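## Task

Take the loose end of the red network patch cord and push it into the port beneath the white label until it clicks in, latch clip on top. The cord must have stopped moving shortly after you are done.

## Robot and tools

Robot: two UR7e-type arms, left_arm and right_arm, each ending in a two-finger parallel gripper (pads open to 50 mm). Bases as calibrated: left_arm at (+0.068, +0.447, +0.035) m, right_arm at (-0.018, -0.385, +0.035) m. A camera stand sits behind the arms.

Frame: all positions, velocities and offsets use the scene frame. Its origin is at table-top height midway between the arms; +z is up, +x points out over the table, and left_arm is on the +y side (arm names do not match image sides). Gripper fingers point along the gripper's own +z and close along its x; a camera/plate block sticks out about 10 cm toward its -y. end_effector_position is the point between the pads; fingertips extend 17.5 mm further.

The 18-number row (used by execute_actions and move): one flat list covering both arms, every value in [-1, 1]. Order: left dx, dy, dz, rx, ry, rz, left gripper position, force_limit, speed, then the same nine for the right arm. dx..rz are an offset, not a pose: they are measured from that arm's Hand target as it was when the action or move began, along scene axes, with rotation about the Hand target position. Scale: 1.0 equals 0.6 m for dx/dy/dz and 180 degrees for the rotation vector (rx, ry, rz taken together). All six at 0 means go back to (re-request) the current Hand target. Gripper position: +1 fully open, about -0.65 pads touching, -1 means close until blocked (use this to grip). force_limit: -1 about 20 N, 0 about 102 N, +1 about 185 N per pad. speed: -1 is 20 mm/s, 0 is 85, +1 is 150. Gripper numbers are absolute commands, so to leave a gripper alone resend its previous three values; a 0 there is a real command.

execute_actions(actions, cameras): actions is a list of actions; each action is up to 15 rows, one per 1/30 s step, and a short action repeats its last row. Every row in an action is counted from the same start pose, not from the row before, and each new action starts from the updated Hand target, so repeating an offset keeps moving. An empty list returns state plus images. cameras: list of names, ["all"], or [].

move(target, speed, blend, stop_force, zero, blocking, cameras): straight-line path per arm. target is one 18-number row, or a list of up to 15 rows, all offsets from the same Hand targets. speed in m/s (0.002 to 3.6, default 0.25; rotation up to twice that in rad/s), one value or one per target. blend in metres rounds corners in a list; 0 stops at each. stop_force in N (3 to 120, both arms) ends an arm's path when its wrist sensor feels that much push against the motion; use it, slowly, for approaching contact, but leave it out when backing off a surface or when the gripper rotates. zero (with stop_force only) re-zeroes the sensor before moving, default true. blocking=false returns early and cannot combine with stop_force. Paths do not avoid obstacles; the gripper lags and can overshoot, more when fast or when the arm is stretched. Route around an arm's own base. Result adds a move: line, e.g. done, off_target, moving, held, fault, plus limits (paced = pose clipped, held = steps withheld).

wait(seconds 0 to 10), stop() to brake a running move, zoom_image(camera, region [x0,y0,x1,y1] pixels, max 504x504, from the latest image), zero_wrist_force(arm), read_manual(section "licences"), and finished_scene(scene = current scene number), which ends the scene for good.

Cameras: cam_head_left, cam_head_right, cam_high, cam_low, cam_left_wrist, cam_right_wrist, each 672x504.

Results: Hand target (last commanded pose after clipping; next offsets start here), end_effector_position in m, end_effector_quat_wxyz, velocities, joint positions and torques, Wrist force/torque in the gripper's own axes (plus the peak since last shown), Tool commands, and object_status per gripper: 0 moving, 1 stopped while opening, 2 stopped while closing (a grip), 3 reached position or pads met (usually nothing held). Opening is about (250 - position_measured) x 0.202 mm. A gripper often rests short of its Hand target; the next command re-asks for it, or add the remaining distance as an offset. Orientation commands are clipped to 32 degrees from the measured one per step.

Avoid: pushing past a firm contact (arms are stiff; a torque or ~150 N force fault freezes the arm for 10 s), hard hits on fixed or heavy things, any contact between the two arms or one gripper closing on the other's fingers, dropping the cord or releasing it while it moves, letting anything leave the table, and long stretched or loaded holds that overheat motors (85 °C brakes the arm). Insert the plug slowly with a small stop_force, latch up, then release and let the cord settle before finishing.

Each tool is called after "Call:" by a JSON object that holds its "api" and its "payload".

## Session

Call:
{"api": "execute_actions", "payload": {"actions": []}}

Scene clock: 0.00 s.
left_arm: end_effector_position=(+0.3102, +0.4873, +0.2067) position_measured=3 object_status=3 end_effector_quat_wxyz=(+0.485, +0.749, -0.451, +0.006) | right_arm: end_effector_position=(+0.3132, -0.4066, +0.1699) position_measured=3 object_status=3 end_effector_quat_wxyz=(+0.430, +0.726, +0.061, -0.533)
Joint positions: left_arm=[0.248 -1.574 2.12 -1.269 -2.213 -3.073] | right_arm=[3.712 -2.149 -1.745 -2.326 1.351 2.152]
Joint velocities: within noise
Joint torques (N m): no reading
Motor temperatures (°C): left_arm=[35 29 27 37 34 40] | right_arm=[31 35 30 32 30 36]
Wrist force (N): no reading
Wrist torque (N m): no reading
Wrist force, peak (N): no reading
Hand target: left_arm +0.3102, +0.4873, +0.2067; +0.485, +0.749, -0.451, +0.006 | right_arm +0.3132, -0.4066, +0.1699; +0.430, +0.726, +0.061, -0.533
Tool commands: left_gripper/position=+1.0 left_gripper/force_limit=+1.0 left_gripper/speed=+1.0 right_gripper/position=+1.0 right_gripper/force_limit=+1.0 right_gripper/speed=+1.0

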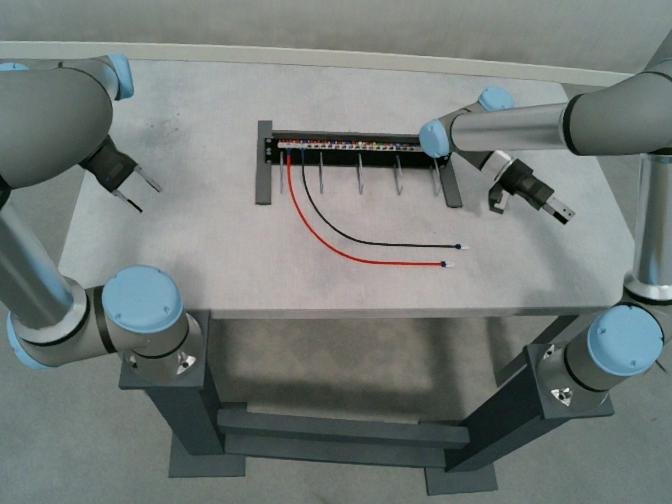

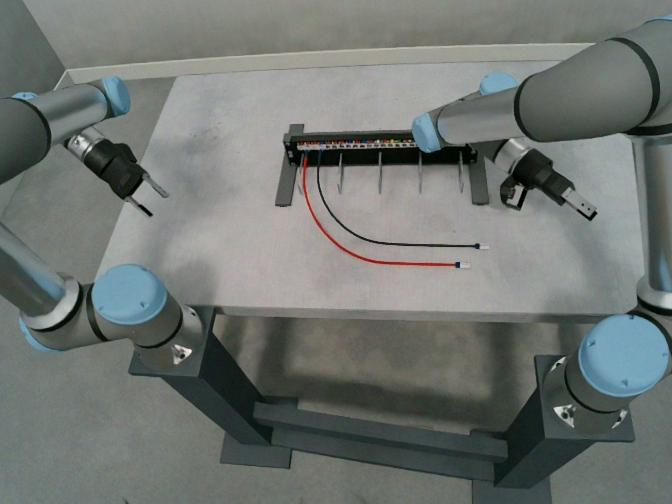

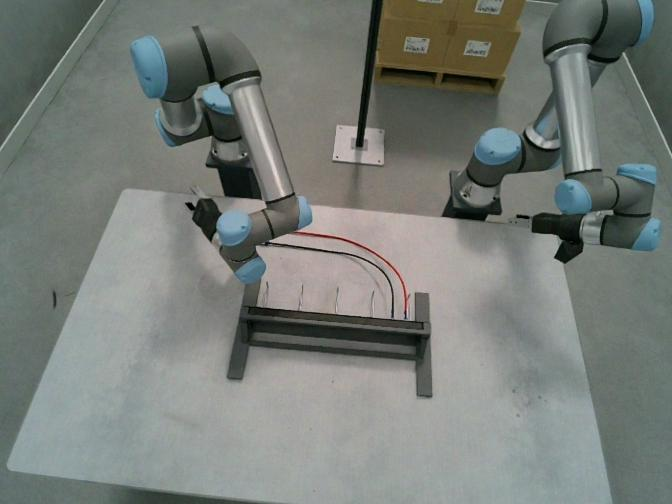

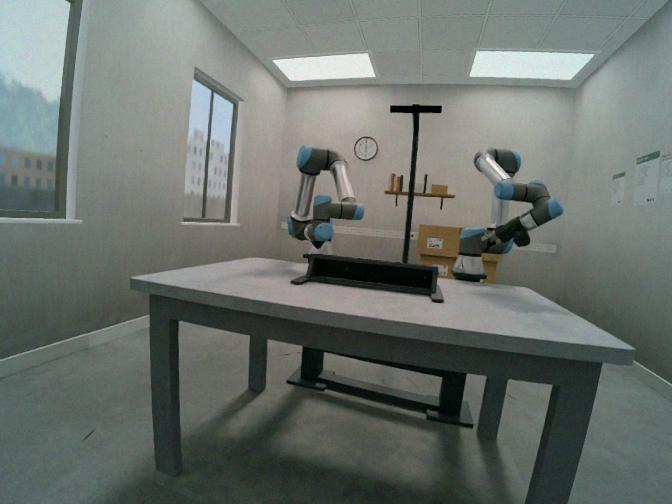

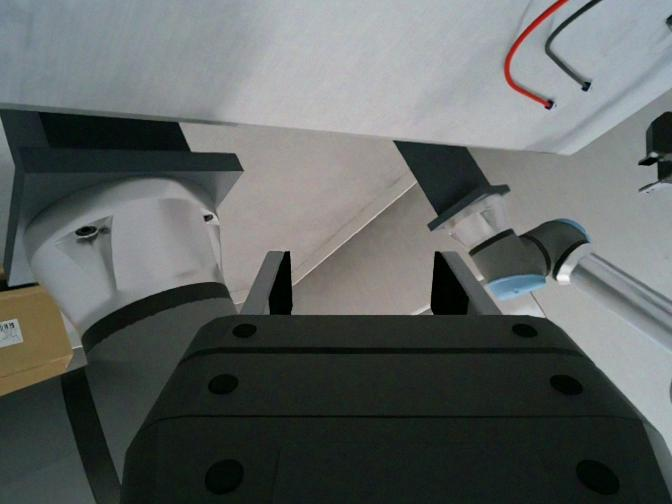

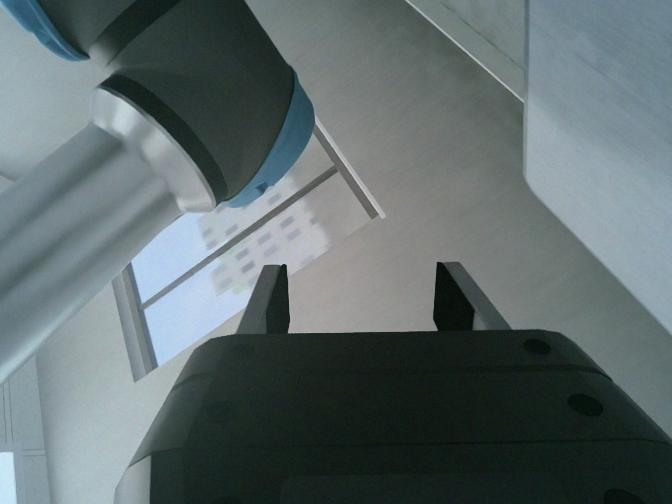

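Call:
{"api": "zoom_image", "payload": {"camera": "cam_head_left", "region": [250, 110, 480, 280]}}

Call:
{"api": "zoom_image", "payload": {"camera": "cam_head_right", "region": [270, 110, 500, 280]}}

Call:
{"api": "zoom_image", "payload": {"camera": "cam_head_left", "region": [265, 125, 365, 175]}}

Call:
{"api": "zoom_image", "payload": {"camera": "cam_head_left", "region": [350, 125, 450, 175]}}

Call:
{"api": "zoom_image", "payload": {"camera": "cam_head_left", "region": [420, 230, 490, 280]}}

Call:
{"api": "zoom_image", "payload": {"camera": "cam_head_right", "region": [430, 230, 500, 280]}}

Scaled by 2.191.

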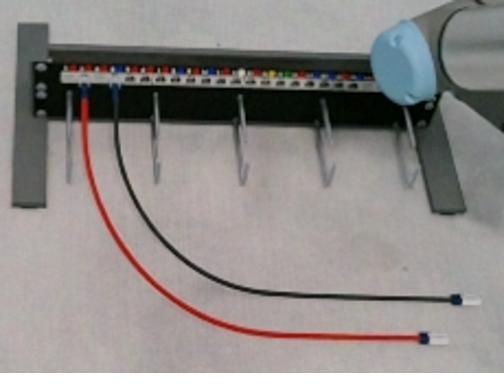

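Scaled by 2.191.

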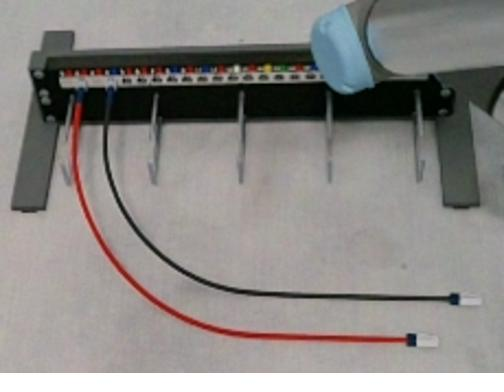

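Scaled by 5.040.

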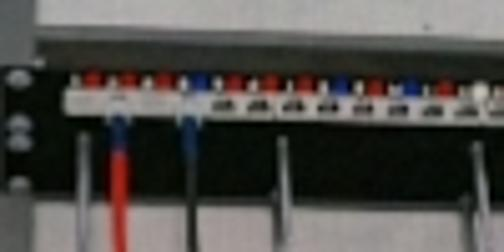

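Scaled by 5.040.

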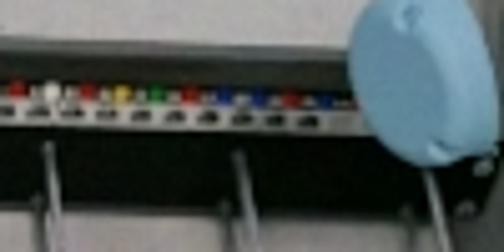

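Scaled by 7.200.

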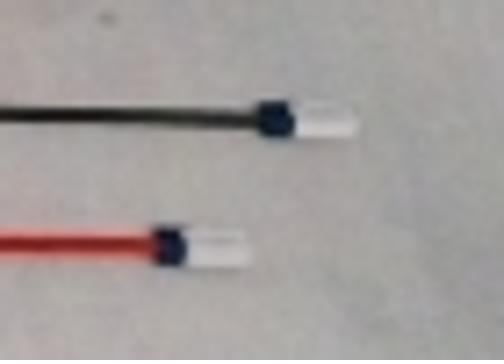

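Scaled by 7.200.

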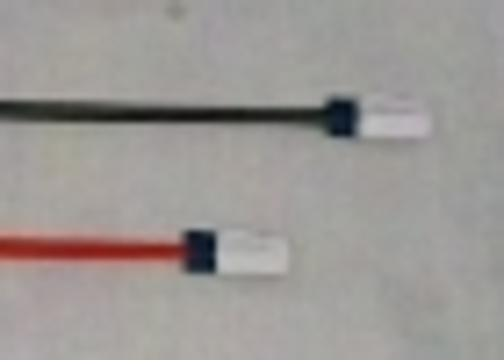

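Call:
{"api": "move", "payload": {"target": [[0,0,0,0,0,0,1,1,1,-0.02,0.2,0.1,0.302,-0.374,-0.043,1,1,1],[0,0,0,0,0,0,1,1,1,-0.047,0.378,-0.05,0.302,-0.374,-0.043,1,1,1]], "speed": 0.25, "blend": 0.03, "cameras": ["all"]}}

Scene clock: 89.80 s.
left_arm: end_effector_position=(+0.3102, +0.4873, +0.2067) position_measured=3 object_status=3 end_effector_quat_wxyz=(+0.485, +0.749, -0.451, +0.006) | right_arm: end_effector_position=(+0.2849, -0.1800, +0.1399) position_measured=3 object_status=3 end_effector_quat_wxyz=(+0.000, +1.000, +0.000, -0.001) end_effector_velocity=(+0.001, +0.001, -0.001) end_effector_angular_velocity=(+0.002, -0.002, -0.001)
Joint positions: left_arm=[0.248 -1.574 2.12 -1.269 -2.213 -3.073] | right_arm=[4.136 -1.363 -2.356 -0.993 1.573 2.537]
Joint velocities: left_arm=[within noise] | right_arm=[-0.001 -0.004 0 0.007 0 0.001]
Joint torques (N m): left_arm=[-0.71 -20.73 -18.97 -0.68 -0.86 -0.33] | right_arm=[14.51 1.39 26.2 4.53 -2.85 2.5]
Wrist force (N): left_arm=[0.0 0.2 0.0] | right_arm=[-1.2 -1.3 1.4]
Wrist torque (N m): left_arm=[0.03 0.00 0.00] | right_arm=[-0.25 0.27 0.08]
Wrist force, peak (N): left_arm=[0.3 0.5 -0.2] | right_arm=[-1.9 -2.6 2.6]
Hand target: left_arm +0.3102, +0.4873, +0.2067; +0.485, +0.749, -0.451, +0.006 | right_arm +0.2850, -0.1798, +0.1399; -0.001, +1.000, +0.000, -0.001
Off the commanded pose: left_arm 0.000 m, 0 deg | right_arm 0.000 m, 0 deg.
move: done
camera_calibration:
cam_right_wrist: T_world_to_cam=[[0.999876, -0.0126824, 0.00936718, -0.278157], [-0.0151088, -0.940549, 0.339322, -0.197801], [0.00450688, -0.339421, -0.940624, 0.196773], [0, 0, 0, 1]] pos_world=[0.274247, -0.12278, 0.254813]

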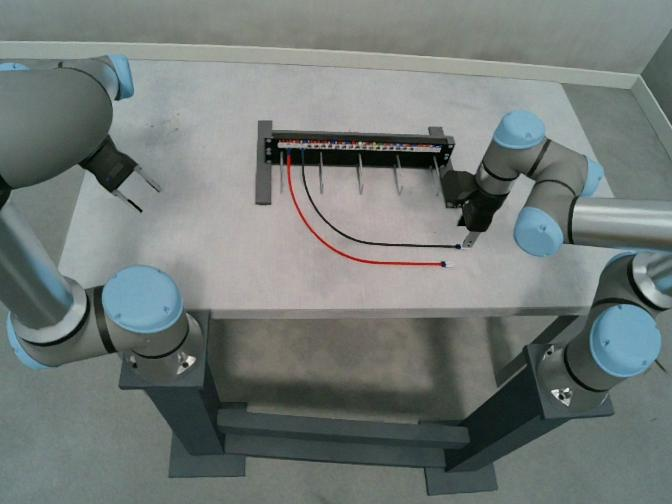

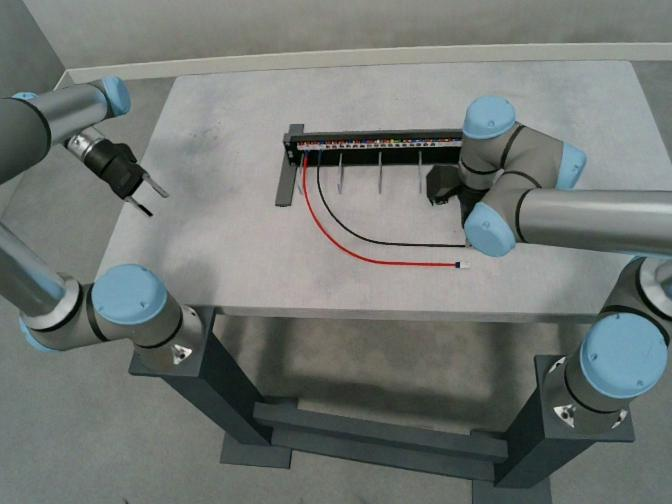

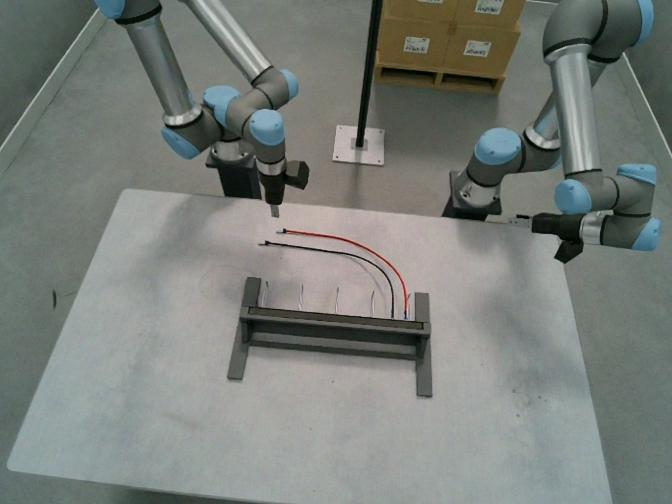

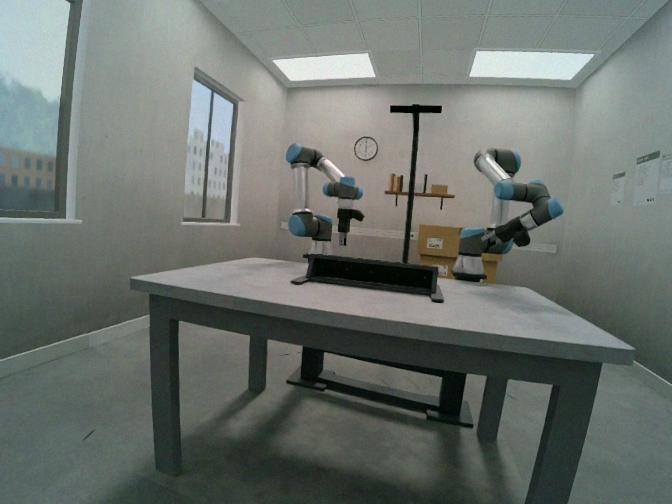

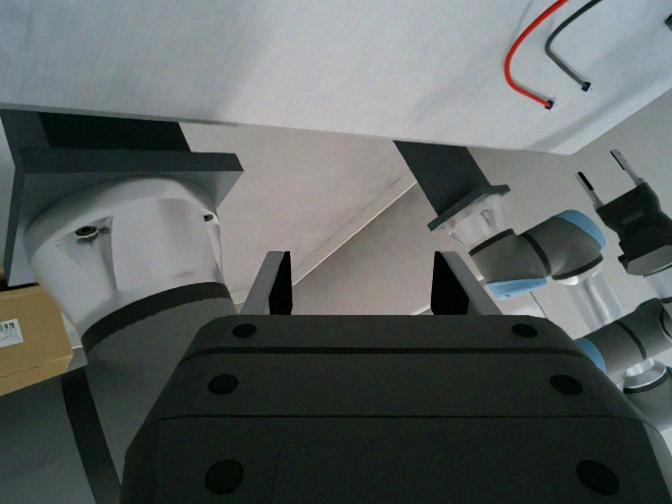

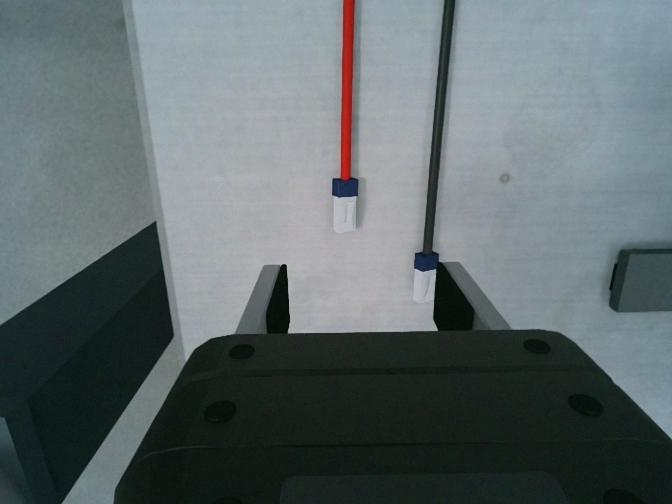

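Call:
{"api": "zoom_image", "payload": {"camera": "cam_right_wrist", "region": [315, 160, 375, 250]}}

Call:
{"api": "zoom_image", "payload": {"camera": "cam_head_left", "region": [330, 120, 400, 200]}}

Call:
{"api": "zoom_image", "payload": {"camera": "cam_head_left", "region": [255, 115, 355, 215]}}

Call:
{"api": "zoom_image", "payload": {"camera": "cam_head_left", "region": [370, 115, 470, 215]}}

Scaled by 5.600.

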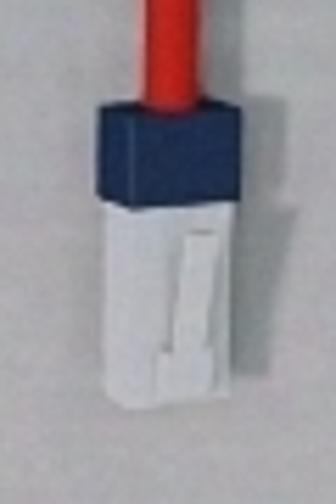

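Scaled by 6.300.

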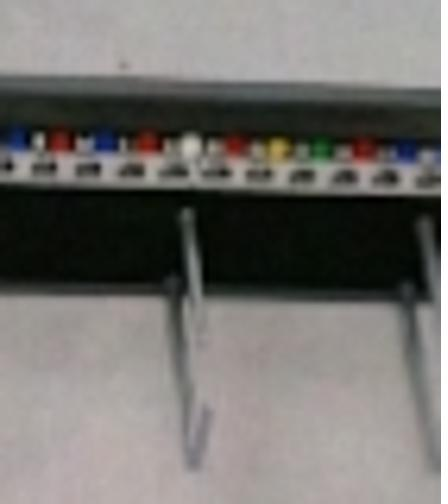

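Scaled by 5.040.

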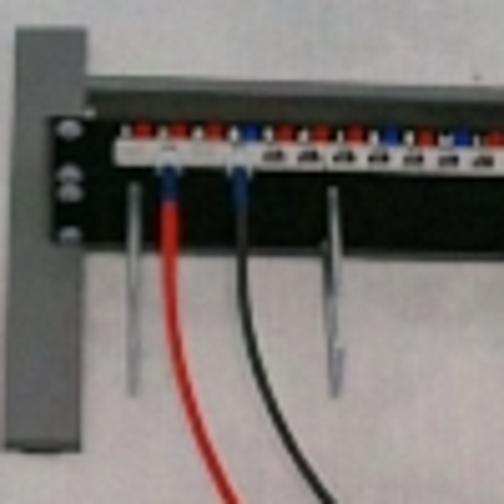

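Scaled by 5.040.

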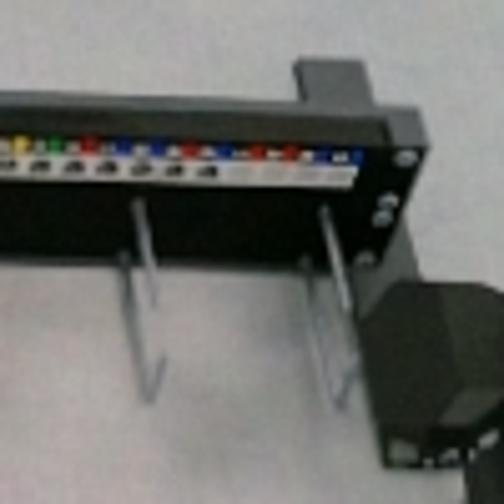

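Call:
{"api": "move", "payload": {"target": [0,0,0,0,0,0,1,1,1,-0.002,0.0167,-0.1082,0,0,0,1,1,1], "speed": 0.2, "cameras": ["cam_right_wrist"]}}

Call:
{"api": "zoom_image", "payload": {"camera": "cam_right_wrist", "region": [300, 150, 400, 280]}}

Scene clock: 128.67 s.
left_arm: end_effector_position=(+0.3102, +0.4873, +0.2067) position_measured=3 object_status=3 end_effector_quat_wxyz=(+0.485, +0.749, -0.451, +0.006) | right_arm: end_effector_position=(+0.2837, -0.1699, +0.0750) position_measured=3 object_status=3 end_effector_quat_wxyz=(-0.001, +1.000, +0.000, -0.001)
Joint positions: left_arm=[0.248 -1.574 2.12 -1.269 -2.213 -3.073] | right_arm=[4.156 -1.522 -2.442 -0.748 1.572 2.557]
Joint torques (N m): left_arm=[-0.33 -19.81 -18.79 -0.59 -1.12 -0.17] | right_arm=[14.07 6.34 13.23 4.93 -2.4 2.27]
Wrist force (N): left_arm=[0.0 -0.1 0.3] | right_arm=[-1.2 -1.1 1.7]
Wrist torque (N m): left_arm=[-0.01 0.00 -0.01] | right_arm=[-0.15 0.30 0.05]
Wrist force, peak (N): left_arm=[-0.1 0.7 0.1] | right_arm=[-1.2 -1.4 2.7]
Hand target: left_arm +0.3102, +0.4873, +0.2067; +0.485, +0.749, -0.451, +0.006 | right_arm +0.2838, -0.1698, +0.0749; -0.001, +1.000, +0.000, -0.001
Off the commanded pose: left_arm 0.000 m, 0 deg | right_arm 0.000 m, 0 deg.
move: done
camera_calibration:
cam_right_wrist: T_world_to_cam=[[0.999874, -0.0127435, 0.00949468, -0.276352], [-0.0152096, -0.940548, 0.33932, -0.166302], [0.00460607, -0.339421, -0.940623, 0.139227], [0, 0, 0, 1]] pos_world=[0.273147, -0.11268, 0.190013]
Images, in order (width x height): cam_right_wrist 672x504.

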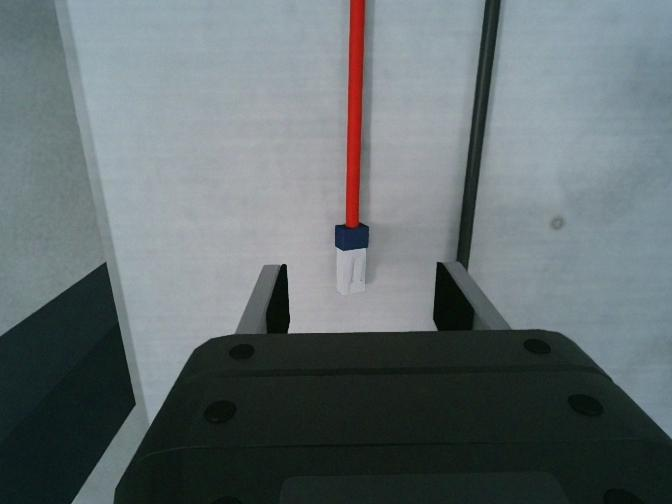

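Scaled by 3.877.

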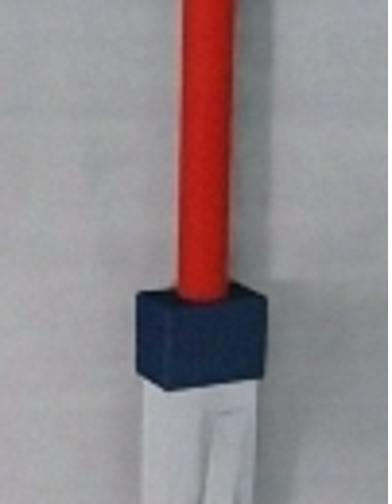

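Call:
{"api": "move", "payload": {"target": [[0,0,0,0,0,0,1,1,1,-0.0025,0.0065,-0.07,0,0,0,0.13,-0.3,0],[0,0,0,0,0,0,1,1,1,-0.0025,0.0065,-0.0925,0,0,0,0.13,-0.3,0]], "speed": [0.1,0.015], "stop_force": 6, "cameras": ["cam_right_wrist","cam_head_left"]}}

Call:
{"api": "zoom_image", "payload": {"camera": "cam_right_wrist", "region": [270, 180, 450, 340]}}

Scene clock: 165.40 s.
left_arm: end_effector_position=(+0.3102, +0.4873, +0.2067) position_measured=3 object_status=3 end_effector_quat_wxyz=(+0.485, +0.749, -0.451, +0.006) | right_arm: end_effector_position=(+0.2823, -0.1659, +0.0194) position_measured=133 object_status=3 end_effector_quat_wxyz=(-0.001, +1.000, +0.000, -0.001)
Joint positions: left_arm=[0.248 -1.574 2.12 -1.269 -2.213 -3.073] | right_arm=[4.166 -1.695 -2.498 -0.52 1.573 2.566]
Joint torques (N m): left_arm=[-0.53 -19.69 -19.73 -0.64 -0.94 -0.21] | right_arm=[8.59 10.21 8 4.53 1.9 0.89]
Wrist force (N): left_arm=[-0.3 0.0 0.0] | right_arm=[-1.2 -1.2 1.7]
Wrist torque (N m): left_arm=[0.01 0.04 0.00] | right_arm=[-0.18 0.27 0.05]
Wrist force, peak (N): left_arm=[-0.2 0.6 -0.1] | right_arm=[-1.3 -1.3 2.3]
Hand target: left_arm +0.3102, +0.4873, +0.2067; +0.485, +0.749, -0.451, +0.006 | right_arm +0.2823, -0.1659, +0.0194; -0.001, +1.000, +0.000, -0.001
Off the commanded pose: left_arm 0.000 m, 0 deg | right_arm 0.000 m, 0 deg.
move: done
camera_calibration:
cam_right_wrist: T_world_to_cam=[[0.999874, -0.0127444, 0.00949442, -0.274275], [-0.0152101, -0.940559, 0.339289, -0.143787], [0.00460605, -0.33939, -0.940634, 0.0882634], [0, 0, 0, 1]] pos_world=[0.271647, -0.10878, 0.134413]
Images, in order (width x height): cam_head_left 672x504, cam_right_wrist 672x504.

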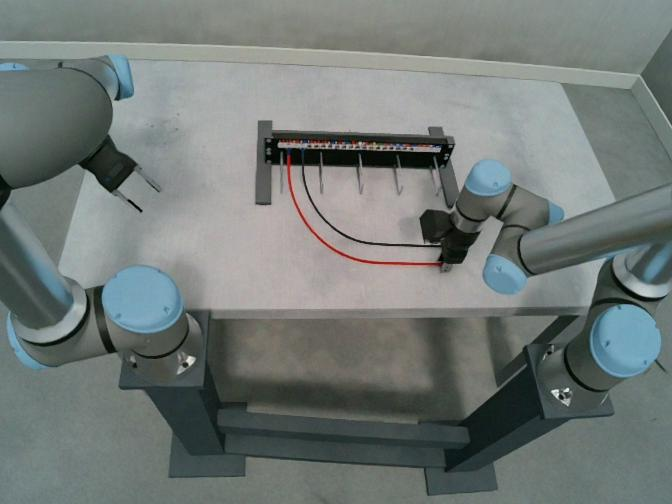

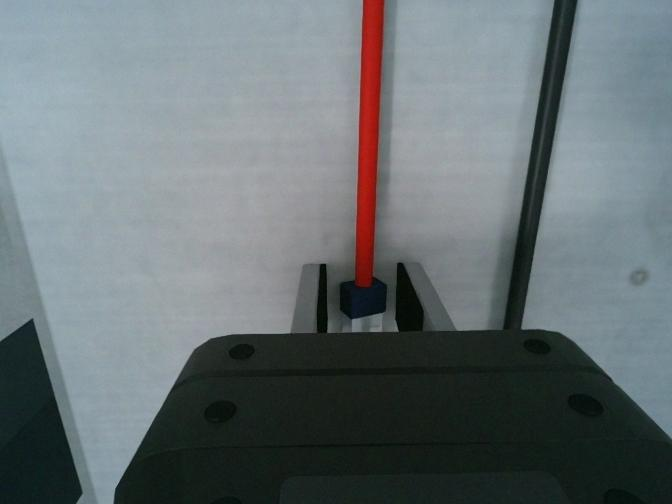

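Scaled by 2.800.

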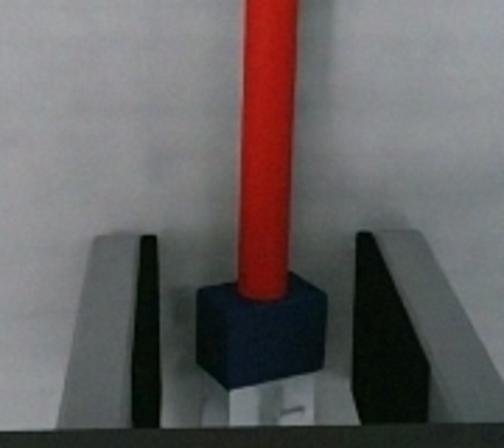

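Call:
{"api": "zoom_image", "payload": {"camera": "cam_right_wrist", "region": [330, 260, 400, 335]}}

Scaled by 6.720.

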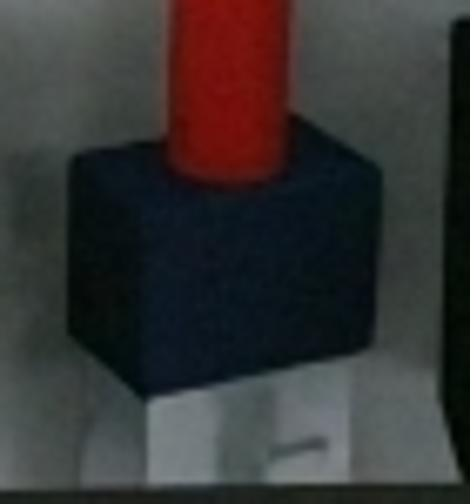

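Call:
{"api": "move", "payload": {"target": [[0,0,0,0,0,0,1,1,1,0,0.01,0,0,0,0,0.13,-0.3,0]], "speed": 0.05}}

Call:
{"api": "move", "payload": {"target": [[0,0,0,0,0,0,1,1,1,0,0,0,0,0,0,-1,-0.5,-1]], "cameras": ["cam_right_wrist"]}}

Call:
{"api": "zoom_image", "payload": {"camera": "cam_right_wrist", "region": [310, 240, 410, 335]}}

Scene clock: 202.47 s.
left_arm: end_effector_position=(+0.3102, +0.4873, +0.2067) position_measured=3 object_status=3 end_effector_quat_wxyz=(+0.485, +0.749, -0.451, +0.006) | right_arm: end_effector_position=(+0.2823, -0.1602, +0.0194) position_measured=133 object_status=3 end_effector_quat_wxyz=(-0.001, +1.000, +0.000, -0.001)
Joint positions: left_arm=[0.248 -1.574 2.12 -1.269 -2.213 -3.073] | right_arm=[4.175 -1.702 -2.489 -0.521 1.573 2.575]
Joint torques (N m): left_arm=[-0.88 -20.23 -19.04 -0.69 -1.01 -0.32] | right_arm=[15 10.88 20.68 1.08 1.88 2.22]
Wrist force (N): left_arm=[-0.1 0.4 -0.1] | right_arm=[-1.3 -1.1 1.7]
Wrist torque (N m): left_arm=[0.07 0.01 0.00] | right_arm=[-0.16 0.29 0.05]
Wrist force, peak (N): left_arm=[-0.4 0.4 -0.5] | right_arm=[-1.3 -1.3 2.1]
Hand target: left_arm +0.3102, +0.4873, +0.2067; +0.485, +0.749, -0.451, +0.006 | right_arm +0.2823, -0.1599, +0.0194; -0.001, +1.000, +0.000, -0.001
Off the commanded pose: left_arm 0.000 m, 0 deg | right_arm 0.000 m, 0 deg.
move: done

Scene clock: 203.30 s.
left_arm: end_effector_position=(+0.3102, +0.4873, +0.2067) position_measured=3 object_status=3 end_effector_quat_wxyz=(+0.485, +0.749, -0.451, +0.006) | right_arm: end_effector_position=(+0.2823, -0.1599, +0.0194) position_measured=192 object_status=2 end_effector_quat_wxyz=(-0.001, +1.000, +0.000, -0.001)
Joint positions: left_arm=[0.248 -1.574 2.12 -1.269 -2.213 -3.073] | right_arm=[4.175 -1.702 -2.489 -0.522 1.573 2.576]
Joint torques (N m): left_arm=[0.35 -20.98 -18.61 -0.68 -0.99 -0.25] | right_arm=[15.45 11.27 21.21 1 1.53 2.38]
Wrist force (N): left_arm=[-0.1 0.0 -0.2] | right_arm=[-1.3 -1.2 1.8]
Wrist torque (N m): left_arm=[0.00 0.02 0.00] | right_arm=[-0.16 0.28 0.05]
Wrist force, peak (N): left_arm=[0.3 0.4 0.3] | right_arm=[-1.2 -1.4 1.9]
Hand target: left_arm +0.3102, +0.4873, +0.2067; +0.485, +0.749, -0.451, +0.006 | right_arm +0.2823, -0.1599, +0.0194; -0.001, +1.000, +0.000, -0.001
Off the commanded pose: left_arm 0.000 m, 0 deg | right_arm 0.000 m, 0 deg.
move: done
camera_calibration:
cam_right_wrist: T_world_to_cam=[[0.999874, -0.0127444, 0.00949442, -0.274198], [-0.0152101, -0.940559, 0.339289, -0.138144], [0.00460605, -0.33939, -0.940634, 0.0902997], [0, 0, 0, 1]] pos_world=[0.271647, -0.10278, 0.134413]
Images, in order (width x height): cam_right_wrist 672x504.

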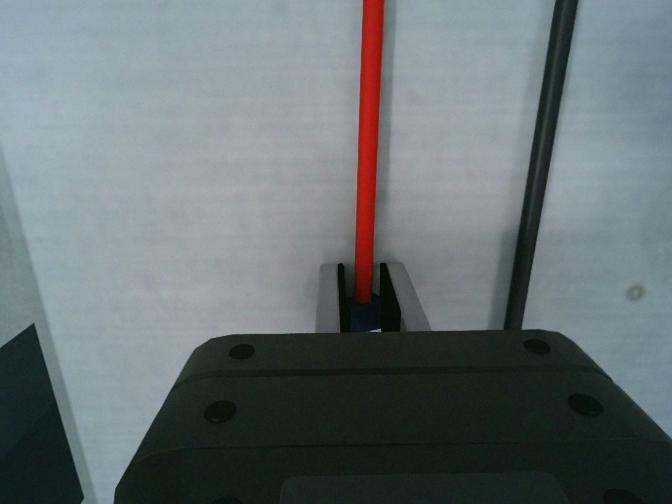

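Scaled by 5.040.

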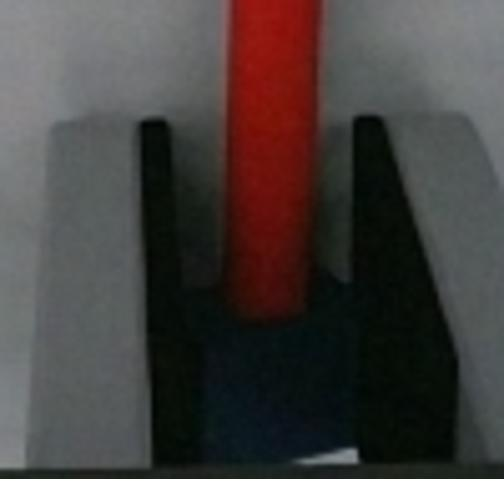

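Call:
{"api": "move", "payload": {"target": [[0,0,0,0,0,0,1,1,1,0,0,0.15,0,0,0,-1,-0.5,-1],[0,0,0,0,0,0,1,1,1,0.213,0.3,0.3,0,0,0.5,-1,-0.5,-1]], "speed": 0.15, "blend": 0.03, "cameras": ["all"]}}

Scene clock: 234.87 s.
left_arm: end_effector_position=(+0.3102, +0.4873, +0.2067) position_measured=3 object_status=3 end_effector_quat_wxyz=(+0.485, +0.749, -0.451, +0.006) | right_arm: end_effector_position=(+0.4100, +0.0200, +0.1994) position_measured=192 object_status=2 end_effector_quat_wxyz=(+0.000, +0.707, +0.707, -0.001)
Joint positions: left_arm=[0.248 -1.574 2.12 -1.269 -2.213 -3.073] | right_arm=[4.156 -1.837 -1.694 -1.184 1.571 0.986]
Joint torques (N m): left_arm=[-0.59 -19.83 -18.46 -0.77 -0.84 -0.3] | right_arm=[-10.95 25.44 33.62 0.96 2.59 -2.6]
Wrist force (N): left_arm=[-0.2 0.2 0.0] | right_arm=[-1.2 -1.5 1.6]
Wrist torque (N m): left_arm=[0.03 0.03 -0.01] | right_arm=[-0.31 0.24 0.25]
Wrist force, peak (N): left_arm=[-0.3 0.6 0.1] | right_arm=[-1.1 -1.1 3.3]
Hand target: left_arm +0.3102, +0.4873, +0.2067; +0.485, +0.749, -0.451, +0.006 | right_arm +0.4101, +0.0201, +0.1994; +0.000, +0.707, +0.707, -0.001
Off the commanded pose: left_arm 0.000 m, 0 deg | right_arm 0.000 m, 0 deg.
move: done
camera_calibration:
cam_right_wrist: T_world_to_cam=[[0.0129653, 0.999871, 0.0094667, -0.016996], [0.940545, -0.0154087, 0.33932, -0.43844], [0.339422, 0.00450446, -0.940623, 0.175927], [0, 0, 0, 1]] pos_world=[0.352879, 0.00944553, 0.314413]

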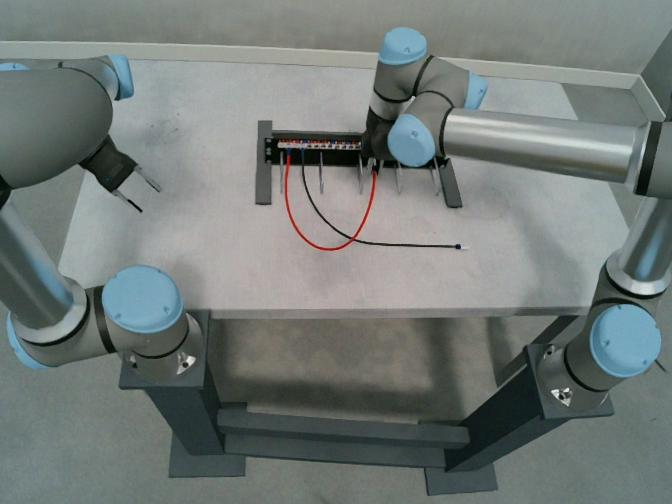

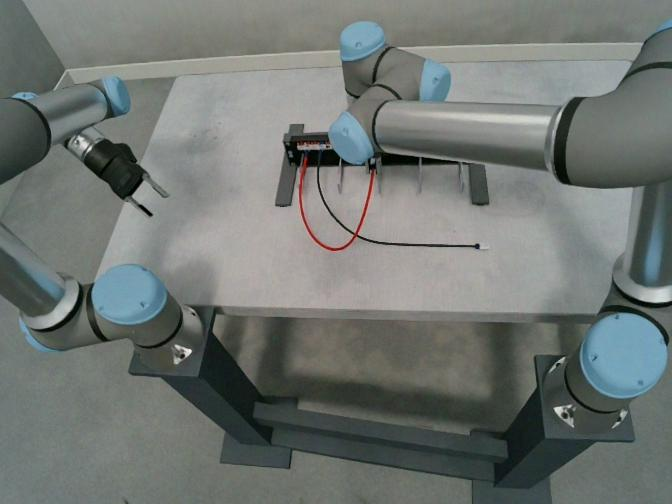

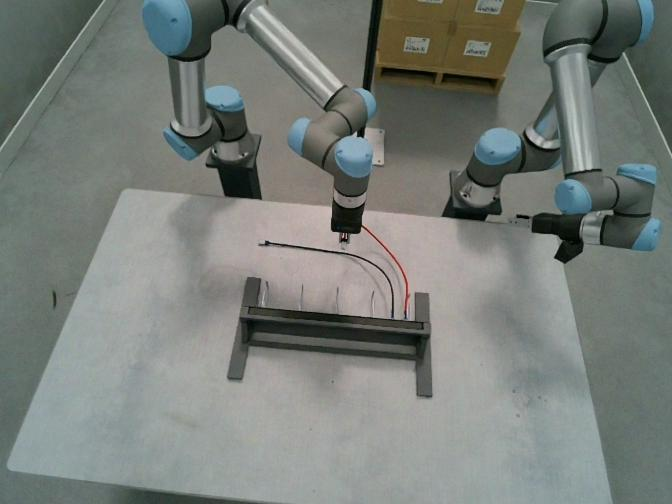

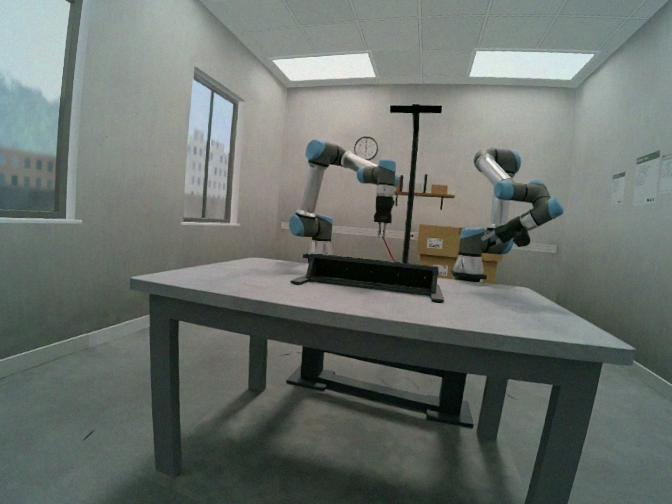

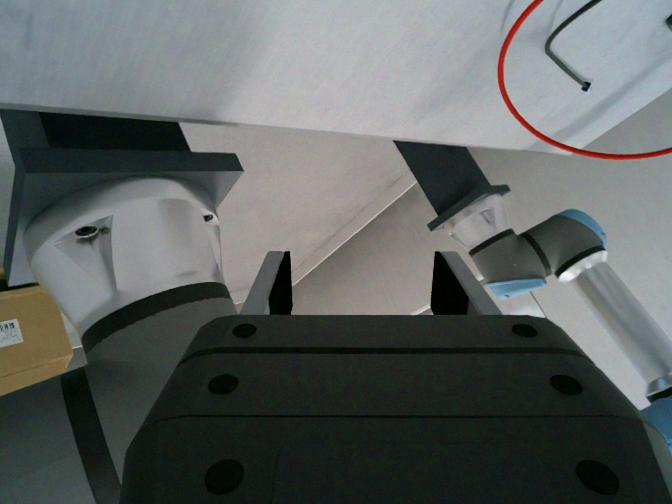

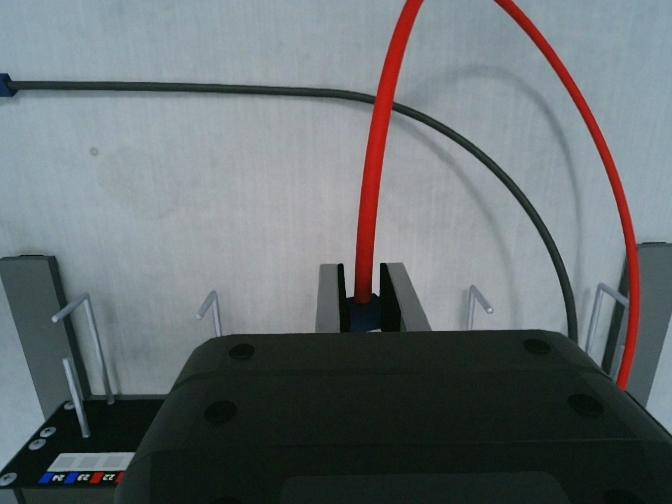

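Call:
{"api": "move", "payload": {"target": [[0.1,0,0.3,-0.016,-0.375,-0.042,1,1,1,0,0,0,0,0,0,-1,-0.5,-1],[0.12,-0.1,0.3,-0.032,-0.749,-0.084,1,1,1,0,0,0,0,0,0,-1,-0.5,-1]], "speed": 0.4, "blend": 0.03, "cameras": ["all"]}}

Scene clock: 272.57 s.
left_arm: end_effector_position=(+0.3822, +0.4273, +0.3867) position_measured=3 object_status=3 end_effector_quat_wxyz=(+0.203, -0.211, +0.693, -0.659) | right_arm: end_effector_position=(+0.4101, +0.0201, +0.1994) position_measured=192 object_status=2 end_effector_quat_wxyz=(+0.000, +0.707, +0.707, -0.001)
Joint positions: left_arm=[0.307 -1.625 2.58 -3.917 -2.859 -2.967] | right_arm=[4.156 -1.837 -1.693 -1.184 1.571 0.986]
Joint torques (N m): left_arm=[-12.48 -4.83 -20.05 -3.26 1.28 -1.6] | right_arm=[-12.12 25.44 32.08 1.13 2.8 -2.72]
Wrist force (N): left_arm=[-2.1 -3.6 0.0] | right_arm=[-1.3 -1.5 1.7]
Wrist torque (N m): left_arm=[-1.47 0.58 0.19] | right_arm=[-0.31 0.25 0.25]
Wrist force, peak (N): left_arm=[-2.0 -4.4 -0.3] | right_arm=[-1.5 -1.6 1.8]
Hand target: left_arm +0.3822, +0.4273, +0.3867; +0.203, -0.211, +0.693, -0.659 | right_arm +0.4101, +0.0201, +0.1994; +0.000, +0.707, +0.707, -0.001
Off the commanded pose: left_arm 0.000 m, 0 deg | right_arm 0.000 m, 0 deg.
move: done
camera_calibration:
cam_left_wrist: T_world_to_cam=[[-0.823685, -0.567034, 0.00380187, 0.562468], [-0.232232, 0.331214, -0.91453, 0.317943], [0.517311, -0.754168, -0.4045, 0.414002], [0, 0, 0, 1]] pos_world=[0.322965, 0.525859, 0.456094]
cam_right_wrist: T_world_to_cam=[[0.0127444, 0.999874, 0.00949442, -0.0169277], [0.940559, -0.0152101, 0.339289, -0.438438], [0.33939, 0.00460605, -0.940634, 0.17594], [0, 0, 0, 1]] pos_world=[0.35288, 0.00944654, 0.314413]

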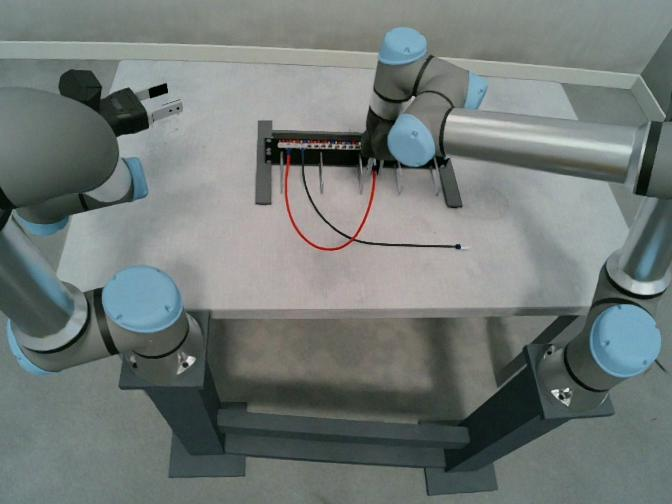

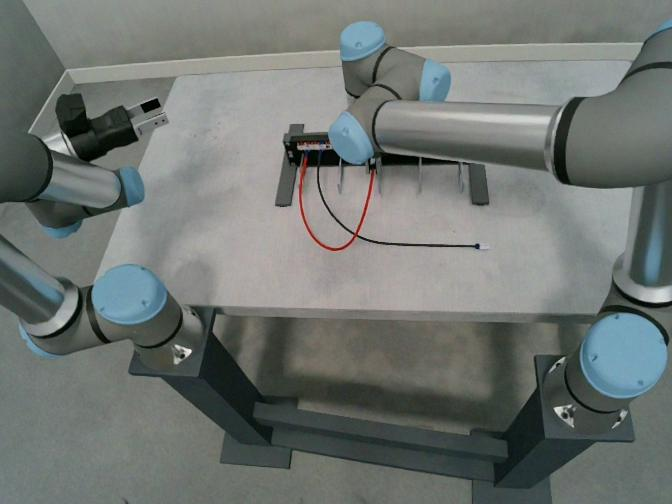

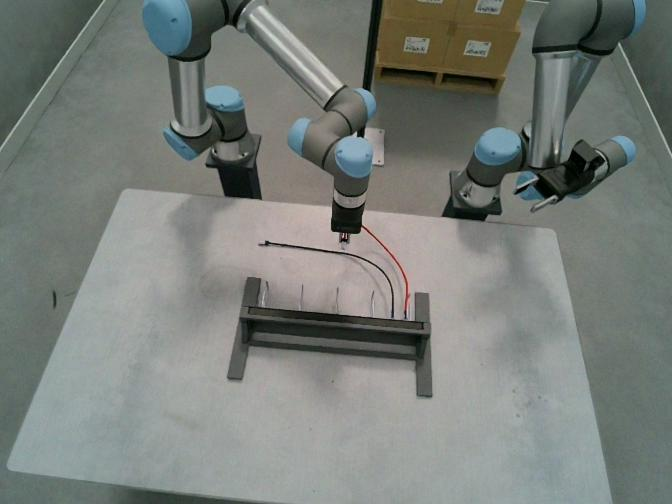

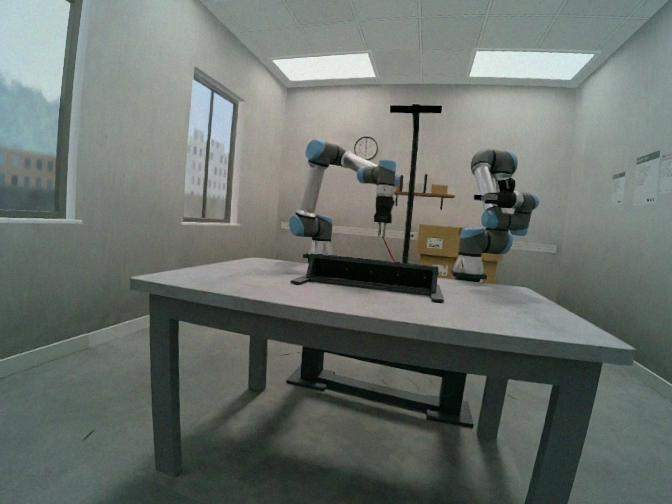

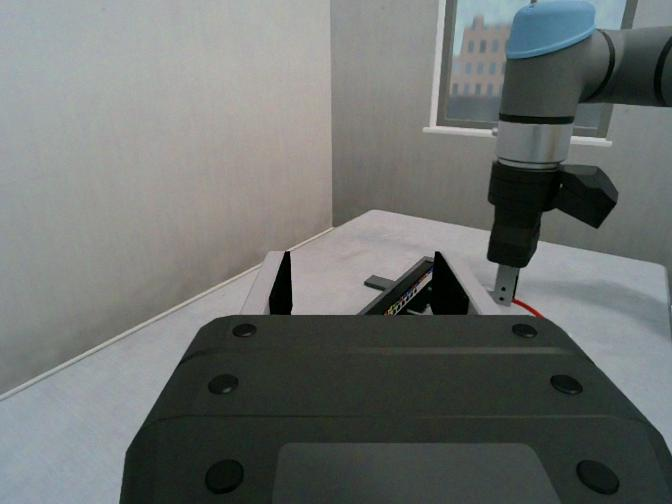

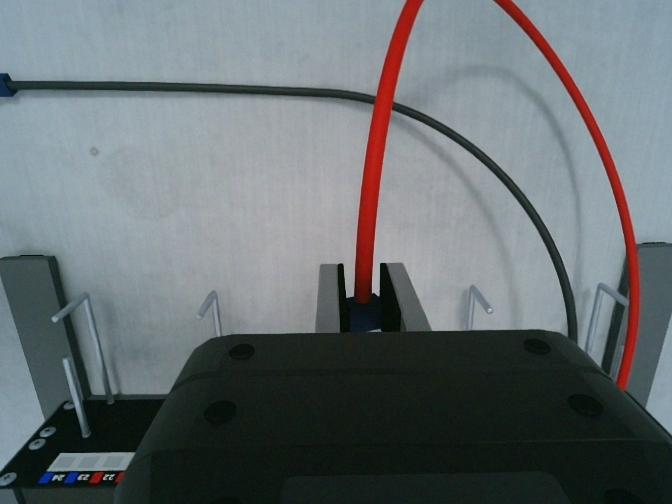

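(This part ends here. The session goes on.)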